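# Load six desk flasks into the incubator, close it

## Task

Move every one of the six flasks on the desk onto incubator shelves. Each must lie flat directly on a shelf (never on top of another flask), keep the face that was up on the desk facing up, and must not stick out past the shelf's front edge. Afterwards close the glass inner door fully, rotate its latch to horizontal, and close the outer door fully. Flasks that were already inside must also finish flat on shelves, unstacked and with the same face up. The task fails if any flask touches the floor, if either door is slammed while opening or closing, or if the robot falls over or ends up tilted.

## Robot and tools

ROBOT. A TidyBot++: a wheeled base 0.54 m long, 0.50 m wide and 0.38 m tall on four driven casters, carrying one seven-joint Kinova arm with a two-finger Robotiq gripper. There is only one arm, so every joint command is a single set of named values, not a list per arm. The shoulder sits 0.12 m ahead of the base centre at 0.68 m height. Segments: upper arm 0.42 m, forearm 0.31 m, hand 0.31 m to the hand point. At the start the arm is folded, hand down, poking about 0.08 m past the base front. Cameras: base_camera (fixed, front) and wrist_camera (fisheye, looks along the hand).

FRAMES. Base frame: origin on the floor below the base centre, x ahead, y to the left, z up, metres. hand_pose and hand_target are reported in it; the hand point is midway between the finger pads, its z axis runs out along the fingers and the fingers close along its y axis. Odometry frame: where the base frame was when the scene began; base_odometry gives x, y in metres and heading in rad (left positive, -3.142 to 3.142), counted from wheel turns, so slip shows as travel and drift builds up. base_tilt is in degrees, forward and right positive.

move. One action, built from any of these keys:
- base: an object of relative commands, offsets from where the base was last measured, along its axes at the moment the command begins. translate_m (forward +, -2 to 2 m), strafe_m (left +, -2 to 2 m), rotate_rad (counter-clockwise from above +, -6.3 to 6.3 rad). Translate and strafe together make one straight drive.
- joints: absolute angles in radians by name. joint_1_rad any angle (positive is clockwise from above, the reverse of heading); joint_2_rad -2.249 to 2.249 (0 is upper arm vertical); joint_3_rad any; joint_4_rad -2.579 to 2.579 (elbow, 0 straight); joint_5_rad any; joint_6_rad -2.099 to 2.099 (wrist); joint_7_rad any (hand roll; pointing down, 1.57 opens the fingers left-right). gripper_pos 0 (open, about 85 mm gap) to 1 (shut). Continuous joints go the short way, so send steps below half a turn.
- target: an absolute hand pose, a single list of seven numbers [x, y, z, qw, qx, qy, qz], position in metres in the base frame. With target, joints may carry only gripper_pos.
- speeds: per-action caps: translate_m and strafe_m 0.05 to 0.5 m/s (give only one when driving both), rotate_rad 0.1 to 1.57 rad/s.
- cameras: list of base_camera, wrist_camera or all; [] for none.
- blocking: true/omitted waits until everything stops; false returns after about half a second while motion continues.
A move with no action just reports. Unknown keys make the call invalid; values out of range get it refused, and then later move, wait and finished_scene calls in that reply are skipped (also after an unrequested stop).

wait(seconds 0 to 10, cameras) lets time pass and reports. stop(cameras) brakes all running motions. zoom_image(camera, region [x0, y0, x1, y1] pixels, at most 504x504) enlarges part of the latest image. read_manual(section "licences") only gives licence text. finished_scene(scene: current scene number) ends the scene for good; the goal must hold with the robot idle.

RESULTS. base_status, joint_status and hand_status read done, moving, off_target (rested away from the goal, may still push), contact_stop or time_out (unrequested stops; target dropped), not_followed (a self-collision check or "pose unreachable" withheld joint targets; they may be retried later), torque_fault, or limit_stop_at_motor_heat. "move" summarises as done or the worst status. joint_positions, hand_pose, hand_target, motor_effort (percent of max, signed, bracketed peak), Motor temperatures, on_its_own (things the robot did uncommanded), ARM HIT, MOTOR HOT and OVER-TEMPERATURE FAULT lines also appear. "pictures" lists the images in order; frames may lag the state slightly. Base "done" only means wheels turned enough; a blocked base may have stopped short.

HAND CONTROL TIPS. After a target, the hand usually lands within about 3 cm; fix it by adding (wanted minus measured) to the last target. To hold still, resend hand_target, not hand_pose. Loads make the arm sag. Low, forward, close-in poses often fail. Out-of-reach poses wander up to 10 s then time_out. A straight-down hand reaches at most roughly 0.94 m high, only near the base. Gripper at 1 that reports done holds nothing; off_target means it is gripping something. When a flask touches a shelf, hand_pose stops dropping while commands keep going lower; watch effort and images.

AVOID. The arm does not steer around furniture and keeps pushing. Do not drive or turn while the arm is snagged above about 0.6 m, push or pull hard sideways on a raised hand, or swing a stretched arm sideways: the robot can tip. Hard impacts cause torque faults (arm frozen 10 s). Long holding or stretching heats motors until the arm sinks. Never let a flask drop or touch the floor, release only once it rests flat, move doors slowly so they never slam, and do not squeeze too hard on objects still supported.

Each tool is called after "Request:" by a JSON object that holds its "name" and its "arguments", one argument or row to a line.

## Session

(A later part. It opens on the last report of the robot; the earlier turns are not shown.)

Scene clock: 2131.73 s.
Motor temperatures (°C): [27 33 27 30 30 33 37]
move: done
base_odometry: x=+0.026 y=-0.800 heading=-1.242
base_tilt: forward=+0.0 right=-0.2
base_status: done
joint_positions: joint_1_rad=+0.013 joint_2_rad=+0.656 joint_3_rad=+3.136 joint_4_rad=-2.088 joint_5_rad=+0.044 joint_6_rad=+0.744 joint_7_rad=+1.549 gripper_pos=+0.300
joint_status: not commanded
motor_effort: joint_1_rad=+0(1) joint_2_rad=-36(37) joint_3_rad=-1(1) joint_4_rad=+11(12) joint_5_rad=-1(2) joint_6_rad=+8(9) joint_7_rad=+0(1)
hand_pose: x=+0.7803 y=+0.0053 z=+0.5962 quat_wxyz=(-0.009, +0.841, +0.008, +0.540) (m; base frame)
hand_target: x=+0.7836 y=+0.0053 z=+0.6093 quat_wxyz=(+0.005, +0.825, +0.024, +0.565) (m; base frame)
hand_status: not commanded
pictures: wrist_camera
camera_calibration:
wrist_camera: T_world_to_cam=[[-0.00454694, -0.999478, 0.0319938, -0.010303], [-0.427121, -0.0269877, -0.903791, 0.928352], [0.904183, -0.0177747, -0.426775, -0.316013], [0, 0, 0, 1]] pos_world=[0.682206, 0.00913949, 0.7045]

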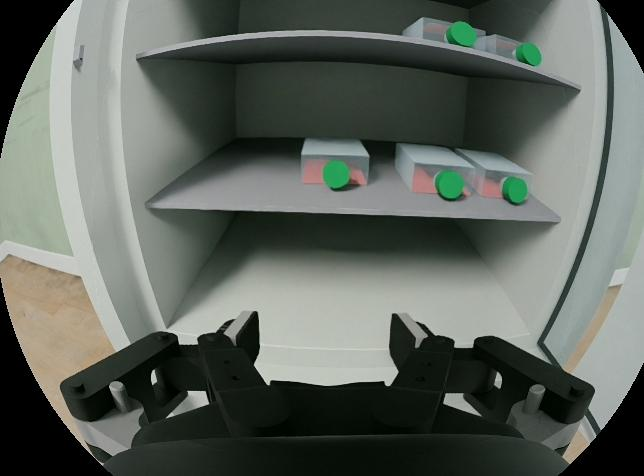

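Request:
{"name": "move", "arguments": {
  "base": {"translate_m": -0.2},
  "speeds": {"translate_m": 0.2},
  "joints": {"joint_1_rad": 0.01, "joint_2_rad": 0.05, "joint_3_rad": 3.135, "joint_4_rad": -1.54, "joint_5_rad": 0.03, "joint_6_rad": -0.213, "joint_7_rad": 1.6, "gripper_pos": 0.97},
  "cameras": []
}}

Request:
{"name": "move", "arguments": {
  "base": {"rotate_rad": 1.571},
  "speeds": {"rotate_rad": 0.8},
  "cameras": []
}}

Request:
{"name": "move", "arguments": {
  "base": {"translate_m": 0.8, "strafe_m": 0.461},
  "speeds": {"translate_m": 0.35},
  "cameras": ["base_camera", "wrist_camera"]
}}

Scene clock: 2215.87 s.
Motor temperatures (°C): [27 33 27 30 30 33 37]
move: done
base_odometry: x=-0.039 y=-0.611 heading=-1.242
base_tilt: forward=+0.0 right=-0.2
base_status: done
joint_positions: joint_1_rad=+0.013 joint_2_rad=+0.052 joint_3_rad=+3.136 joint_4_rad=-1.554 joint_5_rad=+0.044 joint_6_rad=-0.127 joint_7_rad=+1.549 gripper_pos=+0.970
joint_status: all done
motor_effort: joint_1_rad=+0(1) joint_2_rad=-24(40) joint_3_rad=+0(1) joint_4_rad=+21(22) joint_5_rad=-1(2) joint_6_rad=+9(10) joint_7_rad=-1(1)
hand_pose: x=+0.7620 y=-0.0053 z=+1.0412 quat_wxyz=(+0.012, +0.762, +0.004, +0.648) (m; base frame)
hand_target: x=+0.7572 y=-0.0029 z=+1.0244 quat_wxyz=(+0.022, +0.784, +0.020, +0.620) (m; base frame)
hand_status: not commanded
pictures: none
No camera images: "cameras" was empty.

Scene clock: 2218.70 s.
Motor temperatures (°C): [27 33 27 30 30 33 37]
move: done
base_odometry: x=-0.039 y=-0.611 heading=+0.329
base_tilt: forward=+0.0 right=-0.2
base_status: done
joint_positions: joint_1_rad=+0.010 joint_2_rad=+0.052 joint_3_rad=+3.134 joint_4_rad=-1.554 joint_5_rad=+0.044 joint_6_rad=-0.130 joint_7_rad=+1.549 gripper_pos=+0.970
joint_status: not commanded
motor_effort: joint_1_rad=+0(3) joint_2_rad=-24(26) joint_3_rad=+0(3) joint_4_rad=+21(22) joint_5_rad=-1(1) joint_6_rad=+9(9) joint_7_rad=+0(1)
hand_pose: x=+0.7619 y=-0.0019 z=+1.0404 quat_wxyz=(+0.010, +0.763, +0.006, +0.647) (m; base frame)
hand_target: x=+0.7572 y=-0.0029 z=+1.0244 quat_wxyz=(+0.022, +0.784, +0.020, +0.620) (m; base frame)
hand_status: not commanded
pictures: none
No camera images: "cameras" was empty.

Scene clock: 2222.30 s.
Motor temperatures (°C): [27 33 27 30 30 33 37]
move: done
base_odometry: x=+0.569 y=+0.084 heading=+0.330
base_tilt: forward=+0.0 right=-0.2
base_status: done
joint_positions: joint_1_rad=+0.009 joint_2_rad=+0.056 joint_3_rad=+3.134 joint_4_rad=-1.553 joint_5_rad=+0.044 joint_6_rad=-0.132 joint_7_rad=+1.549 gripper_pos=+0.970
joint_status: not commanded
motor_effort: joint_1_rad=-1(2) joint_2_rad=-25(28) joint_3_rad=+0(2) joint_4_rad=+21(23) joint_5_rad=+0(1) joint_6_rad=+9(10) joint_7_rad=+0(1)
hand_pose: x=+0.7634 y=-0.0019 z=+1.0369 quat_wxyz=(+0.010, +0.765, +0.006, +0.644) (m; base frame)
hand_target: x=+0.7572 y=-0.0029 z=+1.0244 quat_wxyz=(+0.022, +0.784, +0.020, +0.620) (m; base frame)
hand_status: not commanded
pictures: base_camera, wrist_camera
camera_calibration:
wrist_camera: T_world_to_cam=[[-0.0405398, -0.997826, 0.0519577, -0.0248763], [-0.182913, -0.0437104, -0.982157, 1.2141], [0.982293, -0.0493201, -0.180743, -0.427502], [0, 0, 0, 1]] pos_world=[0.640998, 0.00716217, 1.11646]

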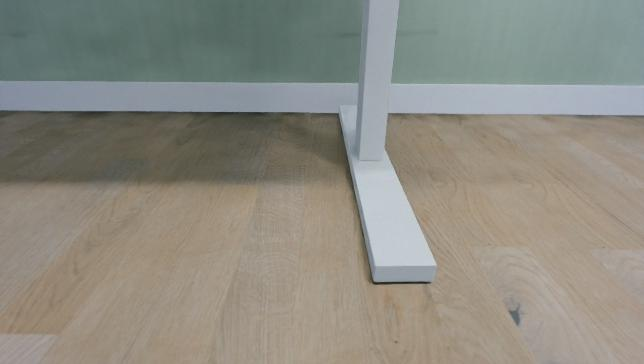

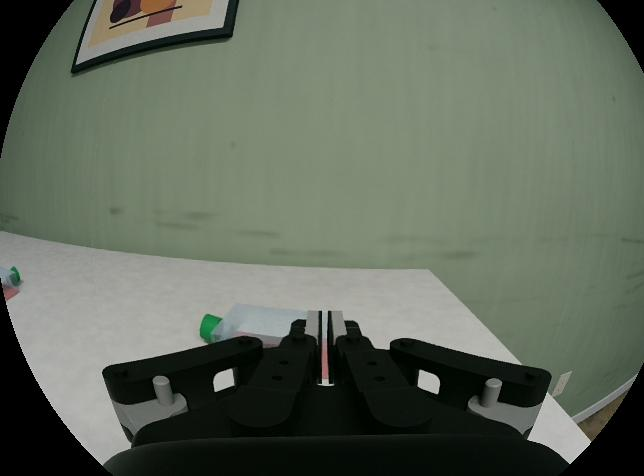

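Request:
{"name": "move", "arguments": {
  "joints": {"joint_1_rad": 0.01, "joint_2_rad": 0.05, "joint_3_rad": 3.135, "joint_4_rad": -1.54, "joint_5_rad": 0.03, "joint_6_rad": -0.42, "joint_7_rad": 1.6},
  "cameras": []
}}

Request:
{"name": "move", "arguments": {
  "joints": {"joint_1_rad": 0.01, "joint_2_rad": 0.17, "joint_3_rad": 3.135, "joint_4_rad": -1.54, "joint_5_rad": 0.03, "joint_6_rad": -0.213, "joint_7_rad": 1.6},
  "cameras": ["wrist_camera"]
}}

Request:
{"name": "zoom_image", "arguments": {
  "camera": "wrist_camera",
  "region": [180, 180, 480, 380]
}}

Scene clock: 2240.17 s.
Motor temperatures (°C): [27 33 27 30 30 33 37]
move: done
base_odometry: x=+0.569 y=+0.084 heading=+0.330
base_tilt: forward=+0.0 right=-0.2
base_status: not commanded
joint_positions: joint_1_rad=+0.009 joint_2_rad=+0.058 joint_3_rad=+3.134 joint_4_rad=-1.549 joint_5_rad=+0.044 joint_6_rad=-0.357 joint_7_rad=+1.549 gripper_pos=+0.970
joint_status: all done
motor_effort: joint_1_rad=+0(1) joint_2_rad=-24(27) joint_3_rad=+0(1) joint_4_rad=+21(24) joint_5_rad=-1(2) joint_6_rad=+9(10) joint_7_rad=+0(1)
hand_pose: x=+0.7451 y=-0.0048 z=+0.9713 quat_wxyz=(+0.012, +0.832, +0.003, +0.555) (m; base frame)
hand_target: x=+0.7360 y=-0.0046 z=+0.9637 quat_wxyz=(+0.021, +0.844, +0.019, +0.536) (m; base frame)
hand_status: not commanded
pictures: none
No camera images: "cameras" was empty.

Scene clock: 2241.23 s.
Motor temperatures (°C): [27 33 27 30 30 33 37]
move: done
base_odometry: x=+0.569 y=+0.084 heading=+0.330
base_tilt: forward=+0.0 right=-0.2
base_status: not commanded
joint_positions: joint_1_rad=+0.009 joint_2_rad=+0.175 joint_3_rad=+3.134 joint_4_rad=-1.549 joint_5_rad=+0.044 joint_6_rad=-0.279 joint_7_rad=+1.549 gripper_pos=+0.970
joint_status: all done
motor_effort: joint_1_rad=+0(1) joint_2_rad=-28(32) joint_3_rad=+0(1) joint_4_rad=+21(22) joint_5_rad=+1(2) joint_6_rad=+9(9) joint_7_rad=+0(1)
hand_pose: x=+0.7855 y=-0.0041 z=+0.9182 quat_wxyz=(+0.011, +0.842, +0.004, +0.539) (m; base frame)
hand_target: x=+0.7936 y=-0.0033 z=+0.9455 quat_wxyz=(+0.020, +0.820, +0.020, +0.572) (m; base frame)
hand_status: not commanded
pictures: wrist_camera
camera_calibration:
wrist_camera: T_world_to_cam=[[-0.0321509, -0.997641, 0.0606597, -0.0346025], [-0.430387, -0.040957, -0.901715, 1.22194], [0.902071, -0.0550981, -0.428055, -0.18076], [0, 0, 0, 1]] pos_world=[0.687851, 0.00556643, 1.02656]

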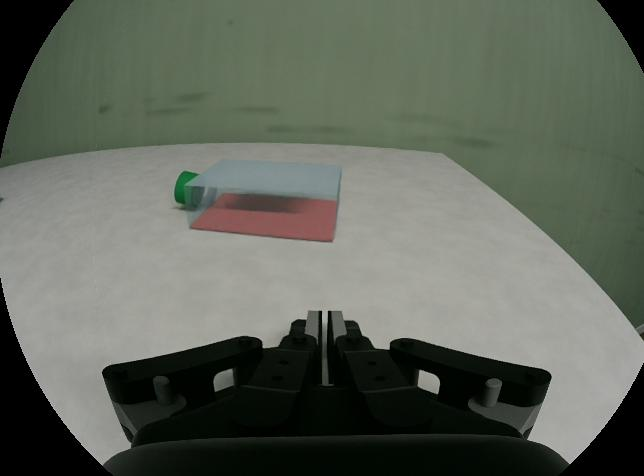

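Scaled by 1.680.

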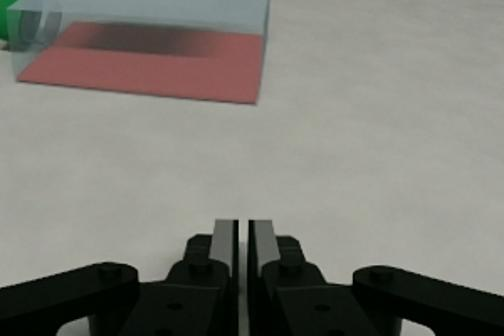

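Request:
{"name": "move", "arguments": {
  "joints": {"joint_1_rad": 0.01, "joint_2_rad": 0.148, "joint_3_rad": 3.135, "joint_4_rad": -1.54, "joint_5_rad": 0.03, "joint_6_rad": -0.213, "joint_7_rad": 1.6},
  "cameras": []
}}

Request:
{"name": "move", "arguments": {
  "base": {"translate_m": 0.1},
  "speeds": {"translate_m": 0.12},
  "cameras": []
}}

Request:
{"name": "move", "arguments": {
  "base": {"translate_m": 0.114},
  "speeds": {"translate_m": 0.07},
  "cameras": ["wrist_camera"]
}}

Scene clock: 2262.53 s.
Motor temperatures (°C): [27 33 27 30 30 33 37]
move: done
base_odometry: x=+0.569 y=+0.084 heading=+0.330
base_tilt: forward=+0.1 right=-0.2
base_status: not commanded
joint_positions: joint_1_rad=+0.009 joint_2_rad=+0.165 joint_3_rad=+3.134 joint_4_rad=-1.549 joint_5_rad=+0.044 joint_6_rad=-0.279 joint_7_rad=+1.549 gripper_pos=+0.970
joint_status: all done
motor_effort: joint_1_rad=+0(1) joint_2_rad=-28(30) joint_3_rad=+0(1) joint_4_rad=+20(23) joint_5_rad=-1(1) joint_6_rad=+8(9) joint_7_rad=+0(1)
hand_pose: x=+0.7831 y=-0.0041 z=+0.9248 quat_wxyz=(+0.011, +0.839, +0.004, +0.543) (m; base frame)
hand_target: x=+0.7876 y=-0.0032 z=+0.9603 quat_wxyz=(+0.020, +0.813, +0.020, +0.581) (m; base frame)
hand_status: not commanded
pictures: none
No camera images: "cameras" was empty.

Scene clock: 2264.00 s.
Motor temperatures (°C): [27 33 27 31 30 33 37]
move: done
base_odometry: x=+0.664 y=+0.117 heading=+0.330
base_tilt: forward=+0.0 right=-0.2
base_status: done
joint_positions: joint_1_rad=+0.009 joint_2_rad=+0.158 joint_3_rad=+3.134 joint_4_rad=-1.549 joint_5_rad=+0.044 joint_6_rad=-0.279 joint_7_rad=+1.549 gripper_pos=+0.970
joint_status: not commanded
motor_effort: joint_1_rad=-1(1) joint_2_rad=-28(32) joint_3_rad=+0(1) joint_4_rad=+21(22) joint_5_rad=+0(1) joint_6_rad=+9(9) joint_7_rad=+0(1)
hand_pose: x=+0.7815 y=-0.0041 z=+0.9293 quat_wxyz=(+0.011, +0.838, +0.004, +0.546) (m; base frame)
hand_target: x=+0.7876 y=-0.0032 z=+0.9603 quat_wxyz=(+0.020, +0.813, +0.020, +0.581) (m; base frame)
hand_status: not commanded
pictures: none
No camera images: "cameras" was empty.

Scene clock: 2266.17 s.
Motor temperatures (°C): [27 33 27 31 30 33 37]
move: done
base_odometry: x=+0.771 y=+0.154 heading=+0.330
base_tilt: forward=+0.0 right=-0.2
base_status: done
joint_positions: joint_1_rad=+0.009 joint_2_rad=+0.156 joint_3_rad=+3.134 joint_4_rad=-1.549 joint_5_rad=+0.044 joint_6_rad=-0.279 joint_7_rad=+1.549 gripper_pos=+0.970
joint_status: not commanded
motor_effort: joint_1_rad=+0(1) joint_2_rad=-28(31) joint_3_rad=+0(1) joint_4_rad=+21(21) joint_5_rad=+0(2) joint_6_rad=+9(9) joint_7_rad=+0(1)
hand_pose: x=+0.7810 y=-0.0041 z=+0.9306 quat_wxyz=(+0.011, +0.837, +0.004, +0.547) (m; base frame)
hand_target: x=+0.7876 y=-0.0032 z=+0.9603 quat_wxyz=(+0.020, +0.813, +0.020, +0.581) (m; base frame)
hand_status: not commanded
pictures: wrist_camera
camera_calibration:
wrist_camera: T_world_to_cam=[[-0.0332943, -0.997627, 0.0602651, -0.0342729], [-0.41335, -0.0411551, -0.909642, 1.22536], [0.909963, -0.0551965, -0.410999, -0.193328], [0, 0, 0, 1]] pos_world=[0.681283, 0.00556725, 1.03725]

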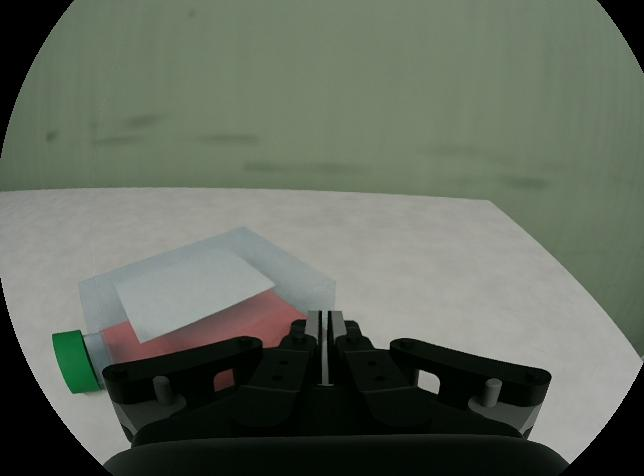

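Request:
{"name": "move", "arguments": {
  "base": {"translate_m": 0.035},
  "speeds": {"translate_m": 0.07},
  "cameras": ["wrist_camera"]
}}

Scene clock: 2293.67 s.
Motor temperatures (°C): [27 33 27 31 30 33 37]
move: done
base_odometry: x=+0.805 y=+0.166 heading=+0.331
base_tilt: forward=+0.1 right=-0.2
base_status: done
joint_positions: joint_1_rad=+0.009 joint_2_rad=+0.155 joint_3_rad=+3.134 joint_4_rad=-1.549 joint_5_rad=+0.044 joint_6_rad=-0.279 joint_7_rad=+1.549 gripper_pos=+0.970
joint_status: not commanded
motor_effort: joint_1_rad=-1(1) joint_2_rad=-28(31) joint_3_rad=+0(1) joint_4_rad=+21(22) joint_5_rad=-1(1) joint_6_rad=+9(9) joint_7_rad=+0(1)
hand_pose: x=+0.7808 y=-0.0041 z=+0.9312 quat_wxyz=(+0.011, +0.837, +0.004, +0.547) (m; base frame)
hand_target: x=+0.7876 y=-0.0032 z=+0.9603 quat_wxyz=(+0.020, +0.813, +0.020, +0.581) (m; base frame)
hand_status: not commanded
pictures: wrist_camera
camera_calibration:
wrist_camera: T_world_to_cam=[[-0.0333405, -0.997627, 0.0602403, -0.0342498], [-0.412656, -0.0411555, -0.909957, 1.22545], [0.910277, -0.0551969, -0.410305, -0.193821], [0, 0, 0, 1]] pos_world=[0.68098, 0.00556725, 1.03765]

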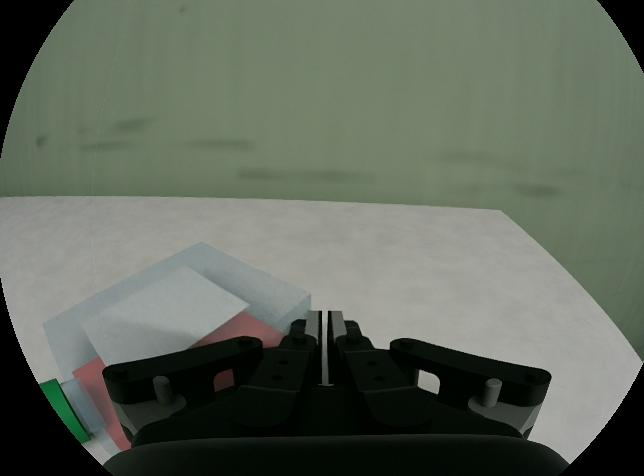

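Request:
{"name": "move", "arguments": {
  "joints": {"joint_1_rad": 0.01, "joint_2_rad": 0.05, "joint_3_rad": 3.135, "joint_4_rad": -1.54, "joint_5_rad": 0.03, "joint_6_rad": -0.213, "joint_7_rad": 1.6, "gripper_pos": 0.0},
  "cameras": []
}}

Request:
{"name": "move", "arguments": {
  "base": {"translate_m": -0.112, "strafe_m": 0.661},
  "speeds": {"translate_m": 0.3},
  "cameras": []
}}

Request:
{"name": "move", "arguments": {
  "base": {"rotate_rad": -0.58},
  "speeds": {"rotate_rad": 0.5},
  "cameras": ["wrist_camera"]
}}

Scene clock: 2324.70 s.
Motor temperatures (°C): [27 33 27 31 30 33 37]
move: done
base_odometry: x=+0.805 y=+0.166 heading=+0.331
base_tilt: forward=+0.0 right=-0.2
base_status: not commanded
joint_positions: joint_1_rad=+0.009 joint_2_rad=+0.055 joint_3_rad=+3.134 joint_4_rad=-1.549 joint_5_rad=+0.044 joint_6_rad=-0.279 joint_7_rad=+1.549 gripper_pos=+0.000
joint_status: all done
motor_effort: joint_1_rad=-1(1) joint_2_rad=-24(31) joint_3_rad=+0(1) joint_4_rad=+21(23) joint_5_rad=+0(2) joint_6_rad=+9(9) joint_7_rad=+0(2)
hand_pose: x=+0.7526 y=-0.0038 z=+0.9960 quat_wxyz=(+0.011, +0.808, +0.004, +0.589) (m; base frame)
hand_target: x=+0.7572 y=-0.0029 z=+1.0244 quat_wxyz=(+0.022, +0.784, +0.020, +0.620) (m; base frame)
hand_status: not commanded
pictures: none
No camera images: "cameras" was empty.

Scene clock: 2327.87 s.
Motor temperatures (°C): [27 33 27 31 30 33 37]
move: done
base_odometry: x=+0.484 y=+0.755 heading=+0.331
base_tilt: forward=+0.0 right=-0.2
base_status: done
joint_positions: joint_1_rad=+0.010 joint_2_rad=+0.055 joint_3_rad=+3.134 joint_4_rad=-1.549 joint_5_rad=+0.044 joint_6_rad=-0.279 joint_7_rad=+1.549 gripper_pos=+0.000
joint_status: not commanded
motor_effort: joint_1_rad=-1(3) joint_2_rad=-25(26) joint_3_rad=+0(2) joint_4_rad=+21(22) joint_5_rad=-1(1) joint_6_rad=+8(9) joint_7_rad=-1(1)
hand_pose: x=+0.7526 y=-0.0039 z=+0.9960 quat_wxyz=(+0.011, +0.808, +0.004, +0.589) (m; base frame)
hand_target: x=+0.7572 y=-0.0029 z=+1.0244 quat_wxyz=(+0.022, +0.784, +0.020, +0.620) (m; base frame)
hand_status: not commanded
pictures: none
No camera images: "cameras" was empty.

Scene clock: 2329.70 s.
Motor temperatures (°C): [27 33 27 31 30 33 37]
move: done
base_odometry: x=+0.484 y=+0.755 heading=-0.249
base_tilt: forward=+0.0 right=-0.2
base_status: done
joint_positions: joint_1_rad=+0.011 joint_2_rad=+0.055 joint_3_rad=+3.136 joint_4_rad=-1.549 joint_5_rad=+0.044 joint_6_rad=-0.279 joint_7_rad=+1.549 gripper_pos=+0.000
joint_status: not commanded
motor_effort: joint_1_rad=+0(3) joint_2_rad=-25(26) joint_3_rad=+0(3) joint_4_rad=+21(22) joint_5_rad=-1(1) joint_6_rad=+9(9) joint_7_rad=-1(1)
hand_pose: x=+0.7526 y=-0.0059 z=+0.9960 quat_wxyz=(+0.012, +0.808, +0.003, +0.589) (m; base frame)
hand_target: x=+0.7572 y=-0.0029 z=+1.0244 quat_wxyz=(+0.022, +0.784, +0.020, +0.620) (m; base frame)
hand_status: not commanded
pictures: wrist_camera
camera_calibration:
wrist_camera: T_world_to_cam=[[-0.042542, -0.997433, 0.0576057, -0.0312959], [-0.319898, -0.0410237, -0.946564, 1.23939], [0.946497, -0.0586966, -0.317331, -0.261586], [0, 0, 0, 1]] pos_world=[0.642736, 0.0042744, 1.09195]

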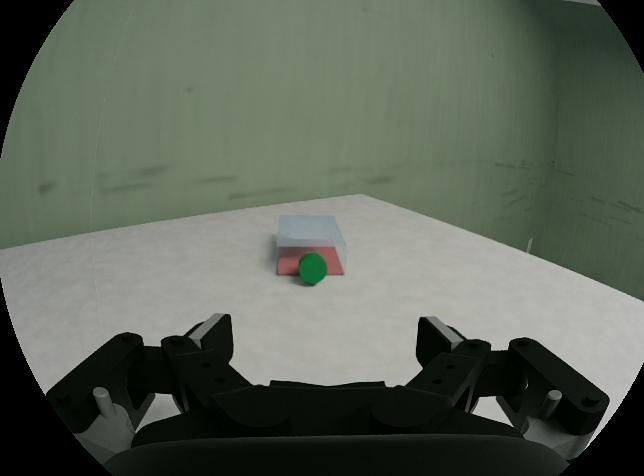

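Request:
{"name": "move", "arguments": {
  "base": {"translate_m": 0.08},
  "speeds": {"translate_m": 0.15},
  "cameras": []
}}

Request:
{"name": "move", "arguments": {
  "joints": {"joint_1_rad": 0.01, "joint_2_rad": 0.15, "joint_3_rad": 3.135, "joint_4_rad": -1.54, "joint_5_rad": 0.03, "joint_6_rad": -0.213, "joint_7_rad": 1.6},
  "cameras": ["wrist_camera"]
}}

Request:
{"name": "zoom_image", "arguments": {
  "camera": "wrist_camera",
  "region": [220, 160, 420, 360]
}}

Scene clock: 2358.03 s.
Motor temperatures (°C): [27 33 27 31 30 33 37]
move: done
base_odometry: x=+0.562 y=+0.735 heading=-0.250
base_tilt: forward=+0.0 right=-0.2
base_status: done
joint_positions: joint_1_rad=+0.011 joint_2_rad=+0.055 joint_3_rad=+3.136 joint_4_rad=-1.549 joint_5_rad=+0.044 joint_6_rad=-0.279 joint_7_rad=+1.549 gripper_pos=+0.000
joint_status: not commanded
motor_effort: joint_1_rad=+0(1) joint_2_rad=-25(28) joint_3_rad=+0(1) joint_4_rad=+21(22) joint_5_rad=-1(1) joint_6_rad=+8(9) joint_7_rad=+0(1)
hand_pose: x=+0.7526 y=-0.0059 z=+0.9961 quat_wxyz=(+0.012, +0.808, +0.003, +0.589) (m; base frame)
hand_target: x=+0.7572 y=-0.0029 z=+1.0244 quat_wxyz=(+0.022, +0.784, +0.020, +0.620) (m; base frame)
hand_status: not commanded
pictures: none
No camera images: "cameras" was empty.

Scene clock: 2359.07 s.
Motor temperatures (°C): [27 33 27 31 30 33 37]
move: done
base_odometry: x=+0.562 y=+0.735 heading=-0.250
base_tilt: forward=+0.0 right=-0.2
base_status: not commanded
joint_positions: joint_1_rad=+0.011 joint_2_rad=+0.155 joint_3_rad=+3.136 joint_4_rad=-1.549 joint_5_rad=+0.044 joint_6_rad=-0.279 joint_7_rad=+1.549 gripper_pos=+0.000
joint_status: all done
motor_effort: joint_1_rad=-1(1) joint_2_rad=-28(32) joint_3_rad=+0(1) joint_4_rad=+21(22) joint_5_rad=-1(2) joint_6_rad=+8(9) joint_7_rad=+0(1)
hand_pose: x=+0.7806 y=-0.0062 z=+0.9317 quat_wxyz=(+0.012, +0.837, +0.003, +0.548) (m; base frame)
hand_target: x=+0.7882 y=-0.0032 z=+0.9590 quat_wxyz=(+0.020, +0.814, +0.020, +0.580) (m; base frame)
hand_status: not commanded
pictures: wrist_camera
camera_calibration:
wrist_camera: T_world_to_cam=[[-0.0367599, -0.997491, 0.0604996, -0.0340142], [-0.412033, -0.0400263, -0.910289, 1.22558], [0.910427, -0.05839, -0.409528, -0.194484], [0, 0, 0, 1]] pos_world=[0.680794, 0.00377071, 1.03804]

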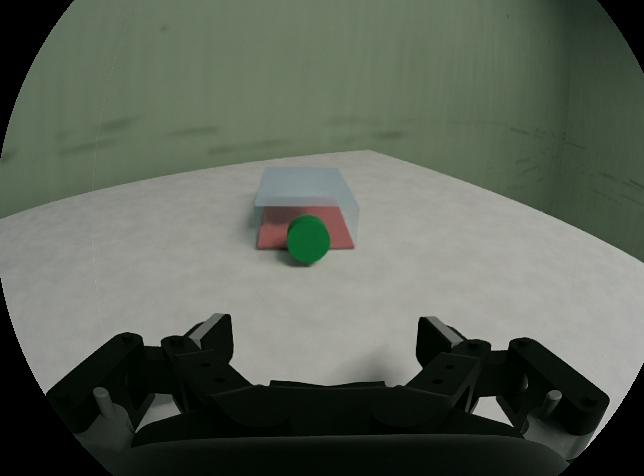

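Scaled by 2.520.

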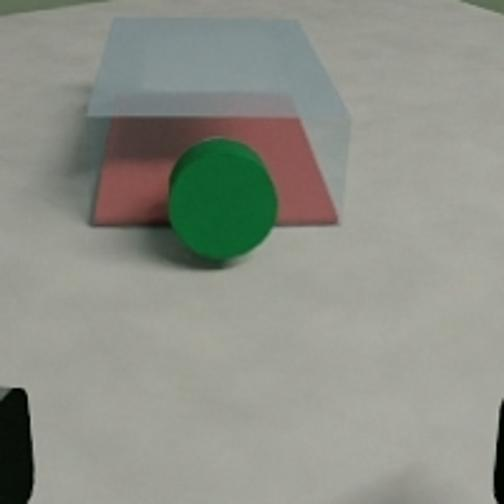

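Request:
{"name": "move", "arguments": {
  "base": {"rotate_rad": 0.088},
  "speeds": {"rotate_rad": 0.3},
  "cameras": []
}}

Request:
{"name": "move", "arguments": {
  "base": {"translate_m": 0.08, "strafe_m": -0.068},
  "speeds": {"translate_m": 0.1},
  "cameras": ["wrist_camera"]
}}

Request:
{"name": "zoom_image", "arguments": {
  "camera": "wrist_camera",
  "region": [220, 200, 420, 400]
}}

Scene clock: 2392.03 s.
Motor temperatures (°C): [27 33 27 31 30 33 37]
move: done
base_odometry: x=+0.562 y=+0.735 heading=-0.161
base_tilt: forward=+0.0 right=-0.2
base_status: done
joint_positions: joint_1_rad=+0.006 joint_2_rad=+0.155 joint_3_rad=+3.131 joint_4_rad=-1.549 joint_5_rad=+0.044 joint_6_rad=-0.279 joint_7_rad=+1.549 gripper_pos=+0.000
joint_status: not commanded
motor_effort: joint_1_rad=-1(3) joint_2_rad=-28(30) joint_3_rad=+0(3) joint_4_rad=+21(21) joint_5_rad=-1(1) joint_6_rad=+9(9) joint_7_rad=+0(1)
hand_pose: x=+0.7806 y=+0.0000 z=+0.9317 quat_wxyz=(+0.009, +0.837, +0.007, +0.548) (m; base frame)
hand_target: x=+0.7882 y=-0.0032 z=+0.9590 quat_wxyz=(+0.020, +0.814, +0.020, +0.580) (m; base frame)
hand_status: not commanded
pictures: none
No camera images: "cameras" was empty.

Scene clock: 2393.63 s.
Motor temperatures (°C): [27 33 27 31 30 33 37]
move: done
base_odometry: x=+0.630 y=+0.655 heading=-0.161
base_tilt: forward=+0.1 right=-0.2
base_status: done
joint_positions: joint_1_rad=+0.006 joint_2_rad=+0.155 joint_3_rad=+3.132 joint_4_rad=-1.548 joint_5_rad=+0.044 joint_6_rad=-0.279 joint_7_rad=+1.549 gripper_pos=+0.000
joint_status: not commanded
motor_effort: joint_1_rad=+0(2) joint_2_rad=-28(31) joint_3_rad=+0(2) joint_4_rad=+21(22) joint_5_rad=+0(1) joint_6_rad=+9(9) joint_7_rad=-1(1)
hand_pose: x=+0.7807 y=-0.0003 z=+0.9315 quat_wxyz=(+0.009, +0.837, +0.006, +0.548) (m; base frame)
hand_target: x=+0.7882 y=-0.0032 z=+0.9590 quat_wxyz=(+0.020, +0.814, +0.020, +0.580) (m; base frame)
hand_status: not commanded
pictures: wrist_camera
camera_calibration:
wrist_camera: T_world_to_cam=[[-0.0274546, -0.997833, 0.0597895, -0.0346176], [-0.411899, -0.0432057, -0.910205, 1.22547], [0.910816, -0.0496165, -0.40982, -0.194362], [0, 0, 0, 1]] pos_world=[0.680848, 0.0087613, 1.03785]

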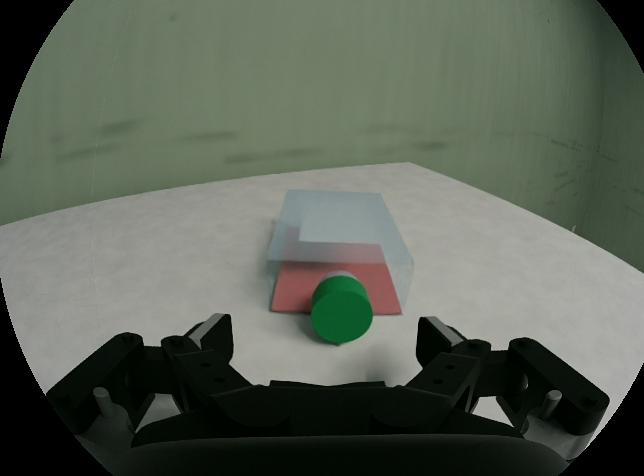

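Scaled by 2.520.

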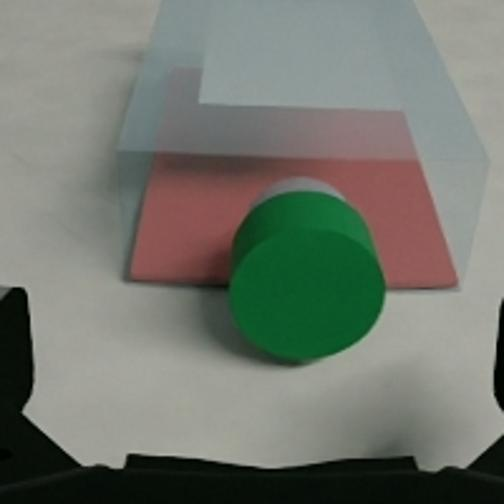

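Request:
{"name": "move", "arguments": {
  "base": {"translate_m": 0.02, "strafe_m": -0.0095},
  "speeds": {"translate_m": 0.06},
  "cameras": ["wrist_camera"]
}}

Request:
{"name": "zoom_image", "arguments": {
  "camera": "wrist_camera",
  "region": [220, 200, 420, 400]
}}

Scene clock: 2415.70 s.
Motor temperatures (°C): [27 33 27 31 30 33 37]
move: done
base_odometry: x=+0.648 y=+0.642 heading=-0.161
base_tilt: forward=+0.0 right=-0.2
base_status: done
joint_positions: joint_1_rad=+0.006 joint_2_rad=+0.155 joint_3_rad=+3.132 joint_4_rad=-1.548 joint_5_rad=+0.044 joint_6_rad=-0.279 joint_7_rad=+1.549 gripper_pos=+0.000
joint_status: not commanded
motor_effort: joint_1_rad=+0(3) joint_2_rad=-28(32) joint_3_rad=+0(2) joint_4_rad=+21(21) joint_5_rad=+0(1) joint_6_rad=+8(9) joint_7_rad=+0(1)
hand_pose: x=+0.7807 y=-0.0003 z=+0.9316 quat_wxyz=(+0.009, +0.837, +0.007, +0.548) (m; base frame)
hand_target: x=+0.7882 y=-0.0032 z=+0.9590 quat_wxyz=(+0.020, +0.814, +0.020, +0.580) (m; base frame)
hand_status: not commanded
pictures: wrist_camera
camera_calibration:
wrist_camera: T_world_to_cam=[[-0.0274611, -0.997834, 0.0597829, -0.0346152], [-0.411778, -0.0432037, -0.910259, 1.2255], [0.91087, -0.049614, -0.4097, -0.194391], [0, 0, 0, 1]] pos_world=[0.680748, 0.00876129, 1.03795]

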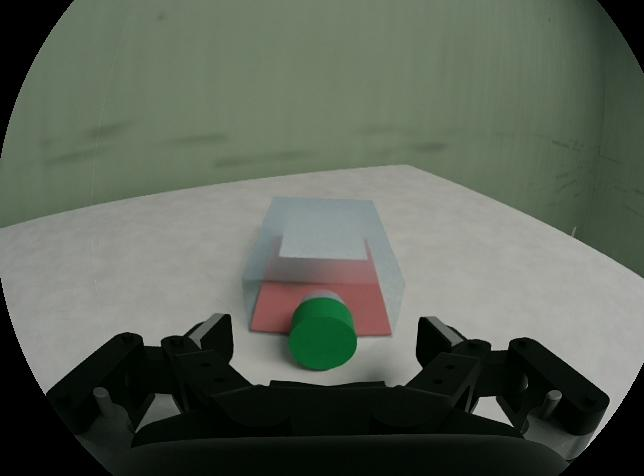

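Scaled by 2.520.

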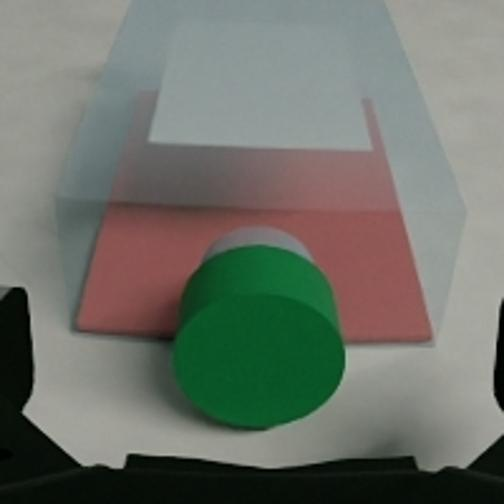

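Request:
{"name": "move", "arguments": {
  "base": {"translate_m": 0.0148, "strafe_m": 0.001},
  "speeds": {"translate_m": 0.05},
  "cameras": []
}}

Request:
{"name": "move", "arguments": {
  "joints": {"gripper_pos": 0.4},
  "cameras": []
}}

Request:
{"name": "move", "arguments": {
  "joints": {"gripper_pos": 0.62},
  "cameras": ["wrist_camera"]
}}

Request:
{"name": "zoom_image", "arguments": {
  "camera": "wrist_camera",
  "region": [220, 220, 420, 420]
}}

Scene clock: 2435.23 s.
Motor temperatures (°C): [27 33 27 31 30 33 37]
move: done
base_odometry: x=+0.663 y=+0.641 heading=-0.161
base_tilt: forward=+0.0 right=-0.2
base_status: done
joint_positions: joint_1_rad=+0.006 joint_2_rad=+0.155 joint_3_rad=+3.132 joint_4_rad=-1.548 joint_5_rad=+0.044 joint_6_rad=-0.279 joint_7_rad=+1.549 gripper_pos=+0.000
joint_status: not commanded
motor_effort: joint_1_rad=+0(1) joint_2_rad=-27(30) joint_3_rad=+0(1) joint_4_rad=+21(21) joint_5_rad=+0(1) joint_6_rad=+8(9) joint_7_rad=+0(1)
hand_pose: x=+0.7808 y=-0.0003 z=+0.9312 quat_wxyz=(+0.009, +0.837, +0.007, +0.548) (m; base frame)
hand_target: x=+0.7882 y=-0.0032 z=+0.9590 quat_wxyz=(+0.020, +0.814, +0.020, +0.580) (m; base frame)
hand_status: not commanded
pictures: none
No camera images: "cameras" was empty.

Scene clock: 2436.00 s.
Motor temperatures (°C): [27 33 27 31 30 33 37]
move: done
base_odometry: x=+0.663 y=+0.641 heading=-0.161
base_tilt: forward=+0.1 right=-0.2
base_status: not commanded
joint_positions: joint_1_rad=+0.006 joint_2_rad=+0.155 joint_3_rad=+3.132 joint_4_rad=-1.548 joint_5_rad=+0.044 joint_6_rad=-0.279 joint_7_rad=+1.549 gripper_pos=+0.400
joint_status: all done
motor_effort: joint_1_rad=+0(1) joint_2_rad=-28(29) joint_3_rad=+0(0) joint_4_rad=+20(21) joint_5_rad=+0(1) joint_6_rad=+8(9) joint_7_rad=+0(1)
hand_pose: x=+0.7808 y=-0.0003 z=+0.9312 quat_wxyz=(+0.009, +0.837, +0.007, +0.548) (m; base frame)
hand_target: x=+0.7882 y=-0.0032 z=+0.9590 quat_wxyz=(+0.020, +0.814, +0.020, +0.580) (m; base frame)
hand_status: not commanded
pictures: none
No camera images: "cameras" was empty.

Scene clock: 2436.63 s.
Motor temperatures (°C): [27 33 27 31 30 33 37]
move: done
base_odometry: x=+0.663 y=+0.641 heading=-0.161
base_tilt: forward=+0.0 right=-0.2
base_status: not commanded
joint_positions: joint_1_rad=+0.006 joint_2_rad=+0.155 joint_3_rad=+3.132 joint_4_rad=-1.548 joint_5_rad=+0.044 joint_6_rad=-0.279 joint_7_rad=+1.549 gripper_pos=+0.620
joint_status: all done
motor_effort: joint_1_rad=+0(1) joint_2_rad=-28(29) joint_3_rad=+0(1) joint_4_rad=+21(21) joint_5_rad=+0(1) joint_6_rad=+9(9) joint_7_rad=+0(1)
hand_pose: x=+0.7808 y=-0.0003 z=+0.9312 quat_wxyz=(+0.009, +0.837, +0.007, +0.548) (m; base frame)
hand_target: x=+0.7882 y=-0.0032 z=+0.9590 quat_wxyz=(+0.020, +0.814, +0.020, +0.580) (m; base frame)
hand_status: not commanded
pictures: wrist_camera
camera_calibration:
wrist_camera: T_world_to_cam=[[-0.027435, -0.997834, 0.0597964, -0.0346295], [-0.412185, -0.0432045, -0.910075, 1.22549], [0.910687, -0.0496151, -0.410107, -0.194109], [0, 0, 0, 1]] pos_world=[0.68095, 0.00876129, 1.03775]

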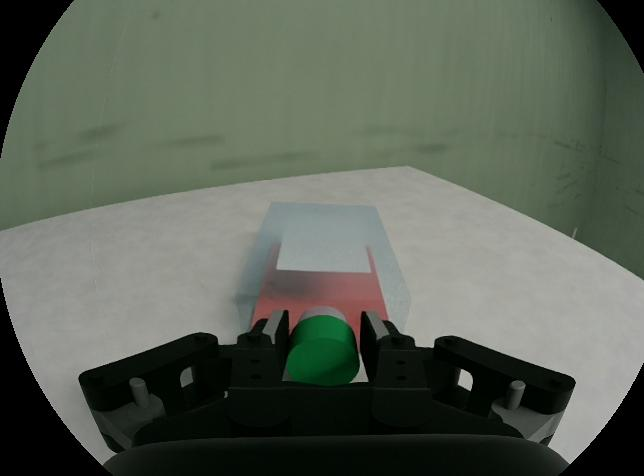

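Scaled by 2.520.

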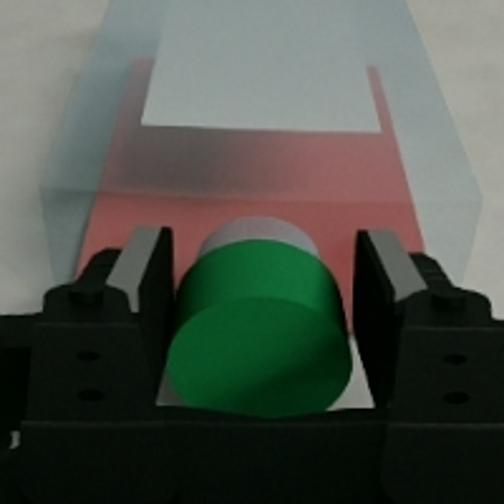

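Request:
{"name": "move", "arguments": {
  "base": {"translate_m": -0.003, "strafe_m": -0.001},
  "speeds": {"translate_m": 0.05},
  "cameras": []
}}

Request:
{"name": "move", "arguments": {
  "joints": {"gripper_pos": 0.72},
  "cameras": []
}}

Request:
{"name": "move", "arguments": {
  "joints": {"gripper_pos": 0.85},
  "cameras": ["wrist_camera"]
}}

Request:
{"name": "zoom_image", "arguments": {
  "camera": "wrist_camera",
  "region": [220, 220, 420, 420]
}}

Scene clock: 2447.83 s.
Motor temperatures (°C): [27 33 27 31 30 33 37]
move: done
base_odometry: x=+0.660 y=+0.640 heading=-0.161
base_tilt: forward=+0.0 right=-0.2
base_status: done
joint_positions: joint_1_rad=+0.006 joint_2_rad=+0.155 joint_3_rad=+3.132 joint_4_rad=-1.548 joint_5_rad=+0.044 joint_6_rad=-0.279 joint_7_rad=+1.549 gripper_pos=+0.620
joint_status: not commanded
motor_effort: joint_1_rad=+0(1) joint_2_rad=-28(32) joint_3_rad=+0(1) joint_4_rad=+21(22) joint_5_rad=+0(1) joint_6_rad=+9(9) joint_7_rad=+0(1)
hand_pose: x=+0.7808 y=-0.0003 z=+0.9312 quat_wxyz=(+0.009, +0.837, +0.007, +0.548) (m; base frame)
hand_target: x=+0.7882 y=-0.0032 z=+0.9590 quat_wxyz=(+0.020, +0.814, +0.020, +0.580) (m; base frame)
hand_status: not commanded
pictures: none
No camera images: "cameras" was empty.

Scene clock: 2448.37 s.
Motor temperatures (°C): [27 33 27 31 30 33 37]
move: done
base_odometry: x=+0.660 y=+0.640 heading=-0.161
base_tilt: forward=+0.0 right=-0.2
base_status: not commanded
joint_positions: joint_1_rad=+0.006 joint_2_rad=+0.155 joint_3_rad=+3.132 joint_4_rad=-1.548 joint_5_rad=+0.044 joint_6_rad=-0.279 joint_7_rad=+1.549 gripper_pos=+0.691
joint_status: all done
motor_effort: joint_1_rad=+0(1) joint_2_rad=-28(28) joint_3_rad=+0(0) joint_4_rad=+21(21) joint_5_rad=+0(1) joint_6_rad=+8(9) joint_7_rad=+0(1)
hand_pose: x=+0.7809 y=-0.0003 z=+0.9314 quat_wxyz=(+0.009, +0.837, +0.007, +0.548) (m; base frame)
hand_target: x=+0.7882 y=-0.0032 z=+0.9590 quat_wxyz=(+0.020, +0.814, +0.020, +0.580) (m; base frame)
hand_status: not commanded
pictures: none
No camera images: "cameras" was empty.

Scene clock: 2448.93 s.
Motor temperatures (°C): [27 33 27 31 30 33 37]
move: off_target
base_odometry: x=+0.660 y=+0.640 heading=-0.161
base_tilt: forward=+0.0 right=-0.2
base_status: not commanded
joint_positions: joint_1_rad=+0.006 joint_2_rad=+0.155 joint_3_rad=+3.132 joint_4_rad=-1.548 joint_5_rad=+0.044 joint_6_rad=-0.279 joint_7_rad=+1.549 gripper_pos=+0.691
joint_status: gripper_pos off_target (ended at +0.691, target +0.850)
motor_effort: joint_1_rad=+0(1) joint_2_rad=-27(28) joint_3_rad=+0(0) joint_4_rad=+21(21) joint_5_rad=+0(1) joint_6_rad=+8(9) joint_7_rad=+0(1)
hand_pose: x=+0.7809 y=-0.0003 z=+0.9314 quat_wxyz=(+0.009, +0.837, +0.007, +0.548) (m; base frame)
hand_target: x=+0.7882 y=-0.0032 z=+0.9590 quat_wxyz=(+0.020, +0.814, +0.020, +0.580) (m; base frame)
hand_status: not commanded
pictures: wrist_camera
camera_calibration:
wrist_camera: T_world_to_cam=[[-0.0274611, -0.997834, 0.0597829, -0.0346038], [-0.411778, -0.0432037, -0.910259, 1.22549], [0.91087, -0.049614, -0.4097, -0.194614], [0, 0, 0, 1]] pos_world=[0.680948, 0.00876129, 1.03785]

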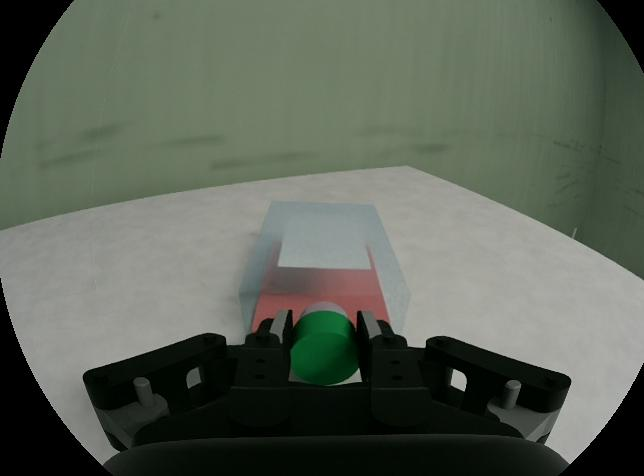

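Scaled by 2.520.

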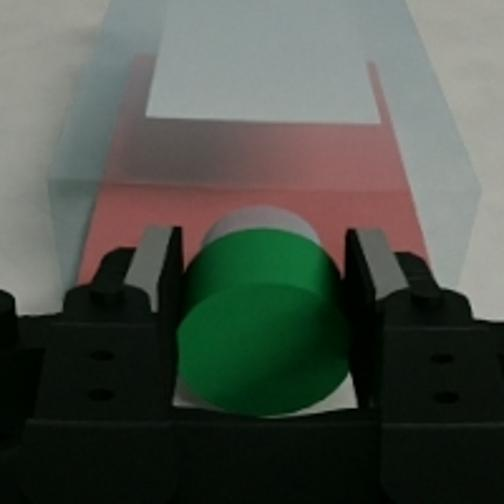

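Request:
{"name": "move", "arguments": {
  "joints": {"joint_1_rad": 0.01, "joint_2_rad": 0.03, "joint_3_rad": 3.135, "joint_4_rad": -1.54, "joint_5_rad": 0.03, "joint_6_rad": -0.213, "joint_7_rad": 1.6},
  "cameras": ["wrist_camera"]
}}

Request:
{"name": "move", "arguments": {
  "base": {"translate_m": -0.35},
  "speeds": {"translate_m": 0.2},
  "cameras": []
}}

Request:
{"name": "move", "arguments": {
  "base": {"rotate_rad": -1.082},
  "speeds": {"rotate_rad": 0.6},
  "cameras": ["base_camera", "wrist_camera"]
}}

Scene clock: 2465.60 s.
Motor temperatures (°C): [27 33 27 31 30 33 37]
move: done
base_odometry: x=+0.660 y=+0.640 heading=-0.161
base_tilt: forward=+0.0 right=-0.2
base_status: not commanded
joint_positions: joint_1_rad=+0.006 joint_2_rad=+0.040 joint_3_rad=+3.132 joint_4_rad=-1.548 joint_5_rad=+0.044 joint_6_rad=-0.279 joint_7_rad=+1.549 gripper_pos=+0.691
joint_status: all done
motor_effort: joint_1_rad=+0(1) joint_2_rad=-25(32) joint_3_rad=+0(1) joint_4_rad=+23(24) joint_5_rad=+0(1) joint_6_rad=+10(10) joint_7_rad=+0(1)
hand_pose: x=+0.7476 y=-0.0001 z=+1.0062 quat_wxyz=(+0.010, +0.804, +0.006, +0.595) (m; base frame)
hand_target: x=+0.7502 y=-0.0028 z=+1.0371 quat_wxyz=(+0.022, +0.778, +0.019, +0.628) (m; base frame)
hand_status: not commanded
pictures: wrist_camera
camera_calibration:
wrist_camera: T_world_to_cam=[[-0.0341658, -0.997793, 0.0569449, -0.0318805], [-0.303957, -0.0439049, -0.951674, 1.24091], [0.952073, -0.0498235, -0.301786, -0.273127], [0, 0, 0, 1]] pos_world=[0.636132, 0.00906386, 1.10033]

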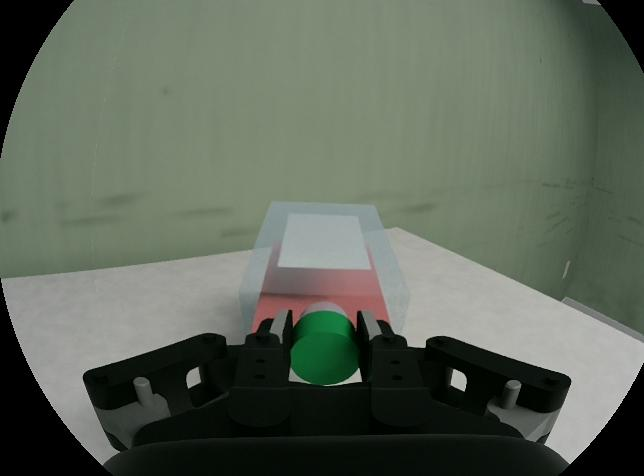

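Scene clock: 2468.13 s.
Motor temperatures (°C): [27 33 27 31 30 33 37]
move: done
base_odometry: x=+0.314 y=+0.696 heading=-0.161
base_tilt: forward=+0.0 right=-0.2
base_status: done
joint_positions: joint_1_rad=+0.006 joint_2_rad=+0.039 joint_3_rad=+3.132 joint_4_rad=-1.548 joint_5_rad=+0.044 joint_6_rad=-0.279 joint_7_rad=+1.549 gripper_pos=+0.691
joint_status: not commanded
motor_effort: joint_1_rad=+0(1) joint_2_rad=-25(29) joint_3_rad=+0(1) joint_4_rad=+22(23) joint_5_rad=+0(1) joint_6_rad=+10(10) joint_7_rad=+0(1)
hand_pose: x=+0.7475 y=+0.0000 z=+1.0064 quat_wxyz=(+0.010, +0.803, +0.006, +0.595) (m; base frame)
hand_target: x=+0.7502 y=-0.0028 z=+1.0371 quat_wxyz=(+0.022, +0.778, +0.019, +0.628) (m; base frame)
hand_status: not commanded
pictures: none
No camera images: "cameras" was empty.

Scene clock: 2470.67 s.
Motor temperatures (°C): [27 33 27 31 30 33 37]
move: done
base_odometry: x=+0.314 y=+0.696 heading=-1.243
base_tilt: forward=+0.0 right=-0.2
base_status: done
joint_positions: joint_1_rad=+0.010 joint_2_rad=+0.039 joint_3_rad=+3.135 joint_4_rad=-1.548 joint_5_rad=+0.044 joint_6_rad=-0.279 joint_7_rad=+1.549 gripper_pos=+0.691
joint_status: not commanded
motor_effort: joint_1_rad=-1(3) joint_2_rad=-25(26) joint_3_rad=+0(4) joint_4_rad=+22(23) joint_5_rad=+0(1) joint_6_rad=+10(10) joint_7_rad=+0(1)
hand_pose: x=+0.7475 y=-0.0049 z=+1.0064 quat_wxyz=(+0.012, +0.803, +0.003, +0.595) (m; base frame)
hand_target: x=+0.7502 y=-0.0028 z=+1.0371 quat_wxyz=(+0.022, +0.778, +0.019, +0.628) (m; base frame)
hand_status: not commanded
pictures: base_camera, wrist_camera
camera_calibration:
wrist_camera: T_world_to_cam=[[-0.0419997, -0.997488, 0.0570417, -0.0310052], [-0.30381, -0.0416382, -0.951822, 1.24094], [0.951806, -0.0573061, -0.301298, -0.27344], [0, 0, 0, 1]] pos_world=[0.635969, 0.00507327, 1.10053]

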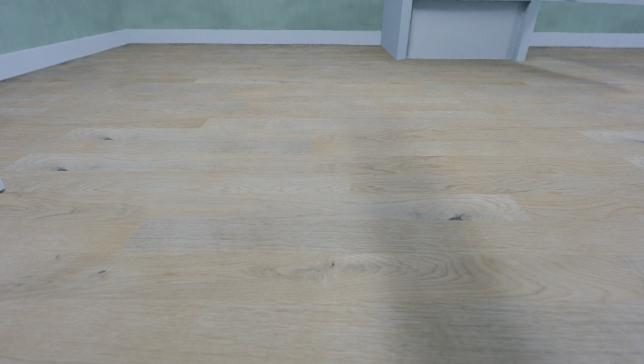

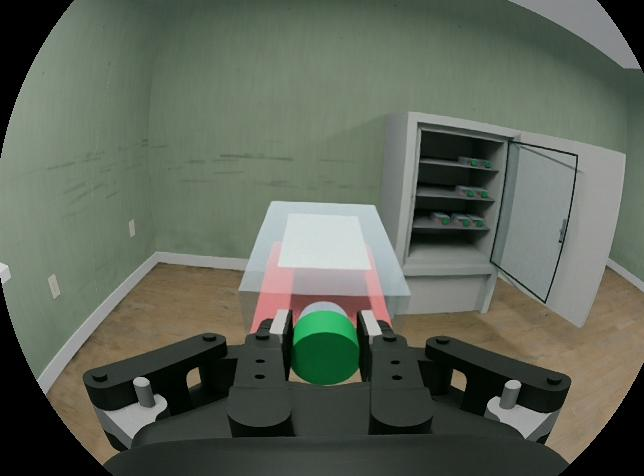

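Request:
{"name": "move", "arguments": {
  "base": {"translate_m": 1.33, "strafe_m": -0.655},
  "speeds": {"translate_m": 0.4},
  "joints": {"joint_1_rad": 0.01, "joint_2_rad": 0.485, "joint_3_rad": 3.135, "joint_4_rad": -2.062, "joint_5_rad": 0.03, "joint_6_rad": 0.629, "joint_7_rad": 1.6},
  "cameras": ["base_camera", "wrist_camera"]
}}

Request:
{"name": "zoom_image", "arguments": {
  "camera": "base_camera",
  "region": [100, 110, 300, 210]
}}

Request:
{"name": "zoom_image", "arguments": {
  "camera": "base_camera",
  "region": [400, 110, 600, 210]
}}

Scene clock: 2490.20 s.
Motor temperatures (°C): [27 33 27 31 30 33 37]
move: done
base_odometry: x=+0.122 y=-0.774 heading=-1.243
base_tilt: forward=+0.1 right=-0.2
base_status: done
joint_positions: joint_1_rad=+0.010 joint_2_rad=+0.494 joint_3_rad=+3.135 joint_4_rad=-2.049 joint_5_rad=+0.044 joint_6_rad=+0.545 joint_7_rad=+1.549 gripper_pos=+0.691
joint_status: all done
motor_effort: joint_1_rad=-1(2) joint_2_rad=-34(40) joint_3_rad=-1(2) joint_4_rad=+15(23) joint_5_rad=-1(2) joint_6_rad=+9(11) joint_7_rad=+0(1)
hand_pose: x=+0.7789 y=+0.0055 z=+0.6638 quat_wxyz=(-0.005, +0.841, +0.010, +0.541) (m; base frame)
hand_target: x=+0.7839 y=+0.0041 z=+0.6877 quat_wxyz=(+0.008, +0.818, +0.024, +0.574) (m; base frame)
hand_status: not commanded
pictures: base_camera, wrist_camera
camera_calibration:
wrist_camera: T_world_to_cam=[[-0.00492878, -0.999181, 0.040162, -0.0173871], [-0.425309, -0.0342543, -0.9044, 0.987933], [0.905035, -0.0215388, -0.424792, -0.287733], [0, 0, 0, 1]] pos_world=[0.6805, 0.0102707, 0.771958]

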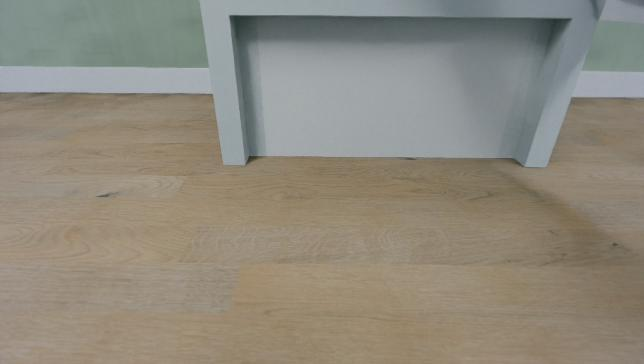

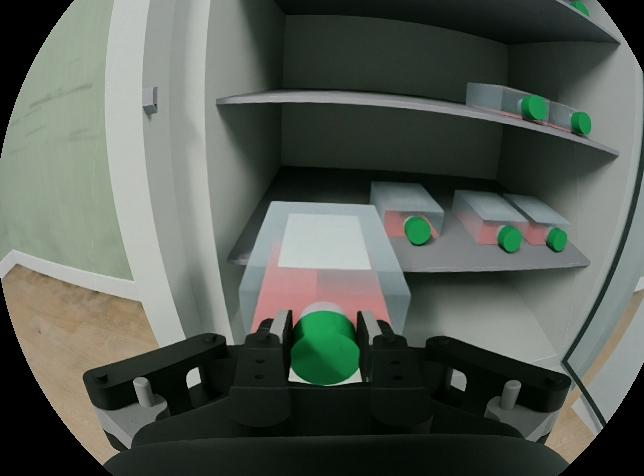

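Scaled by 2.520.

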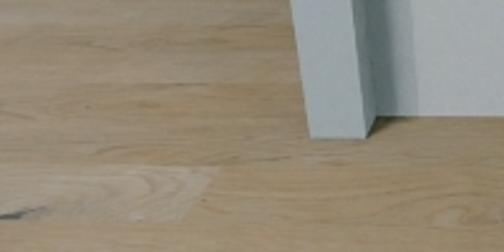

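Scaled by 2.520.

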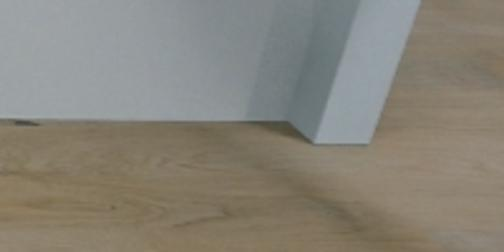

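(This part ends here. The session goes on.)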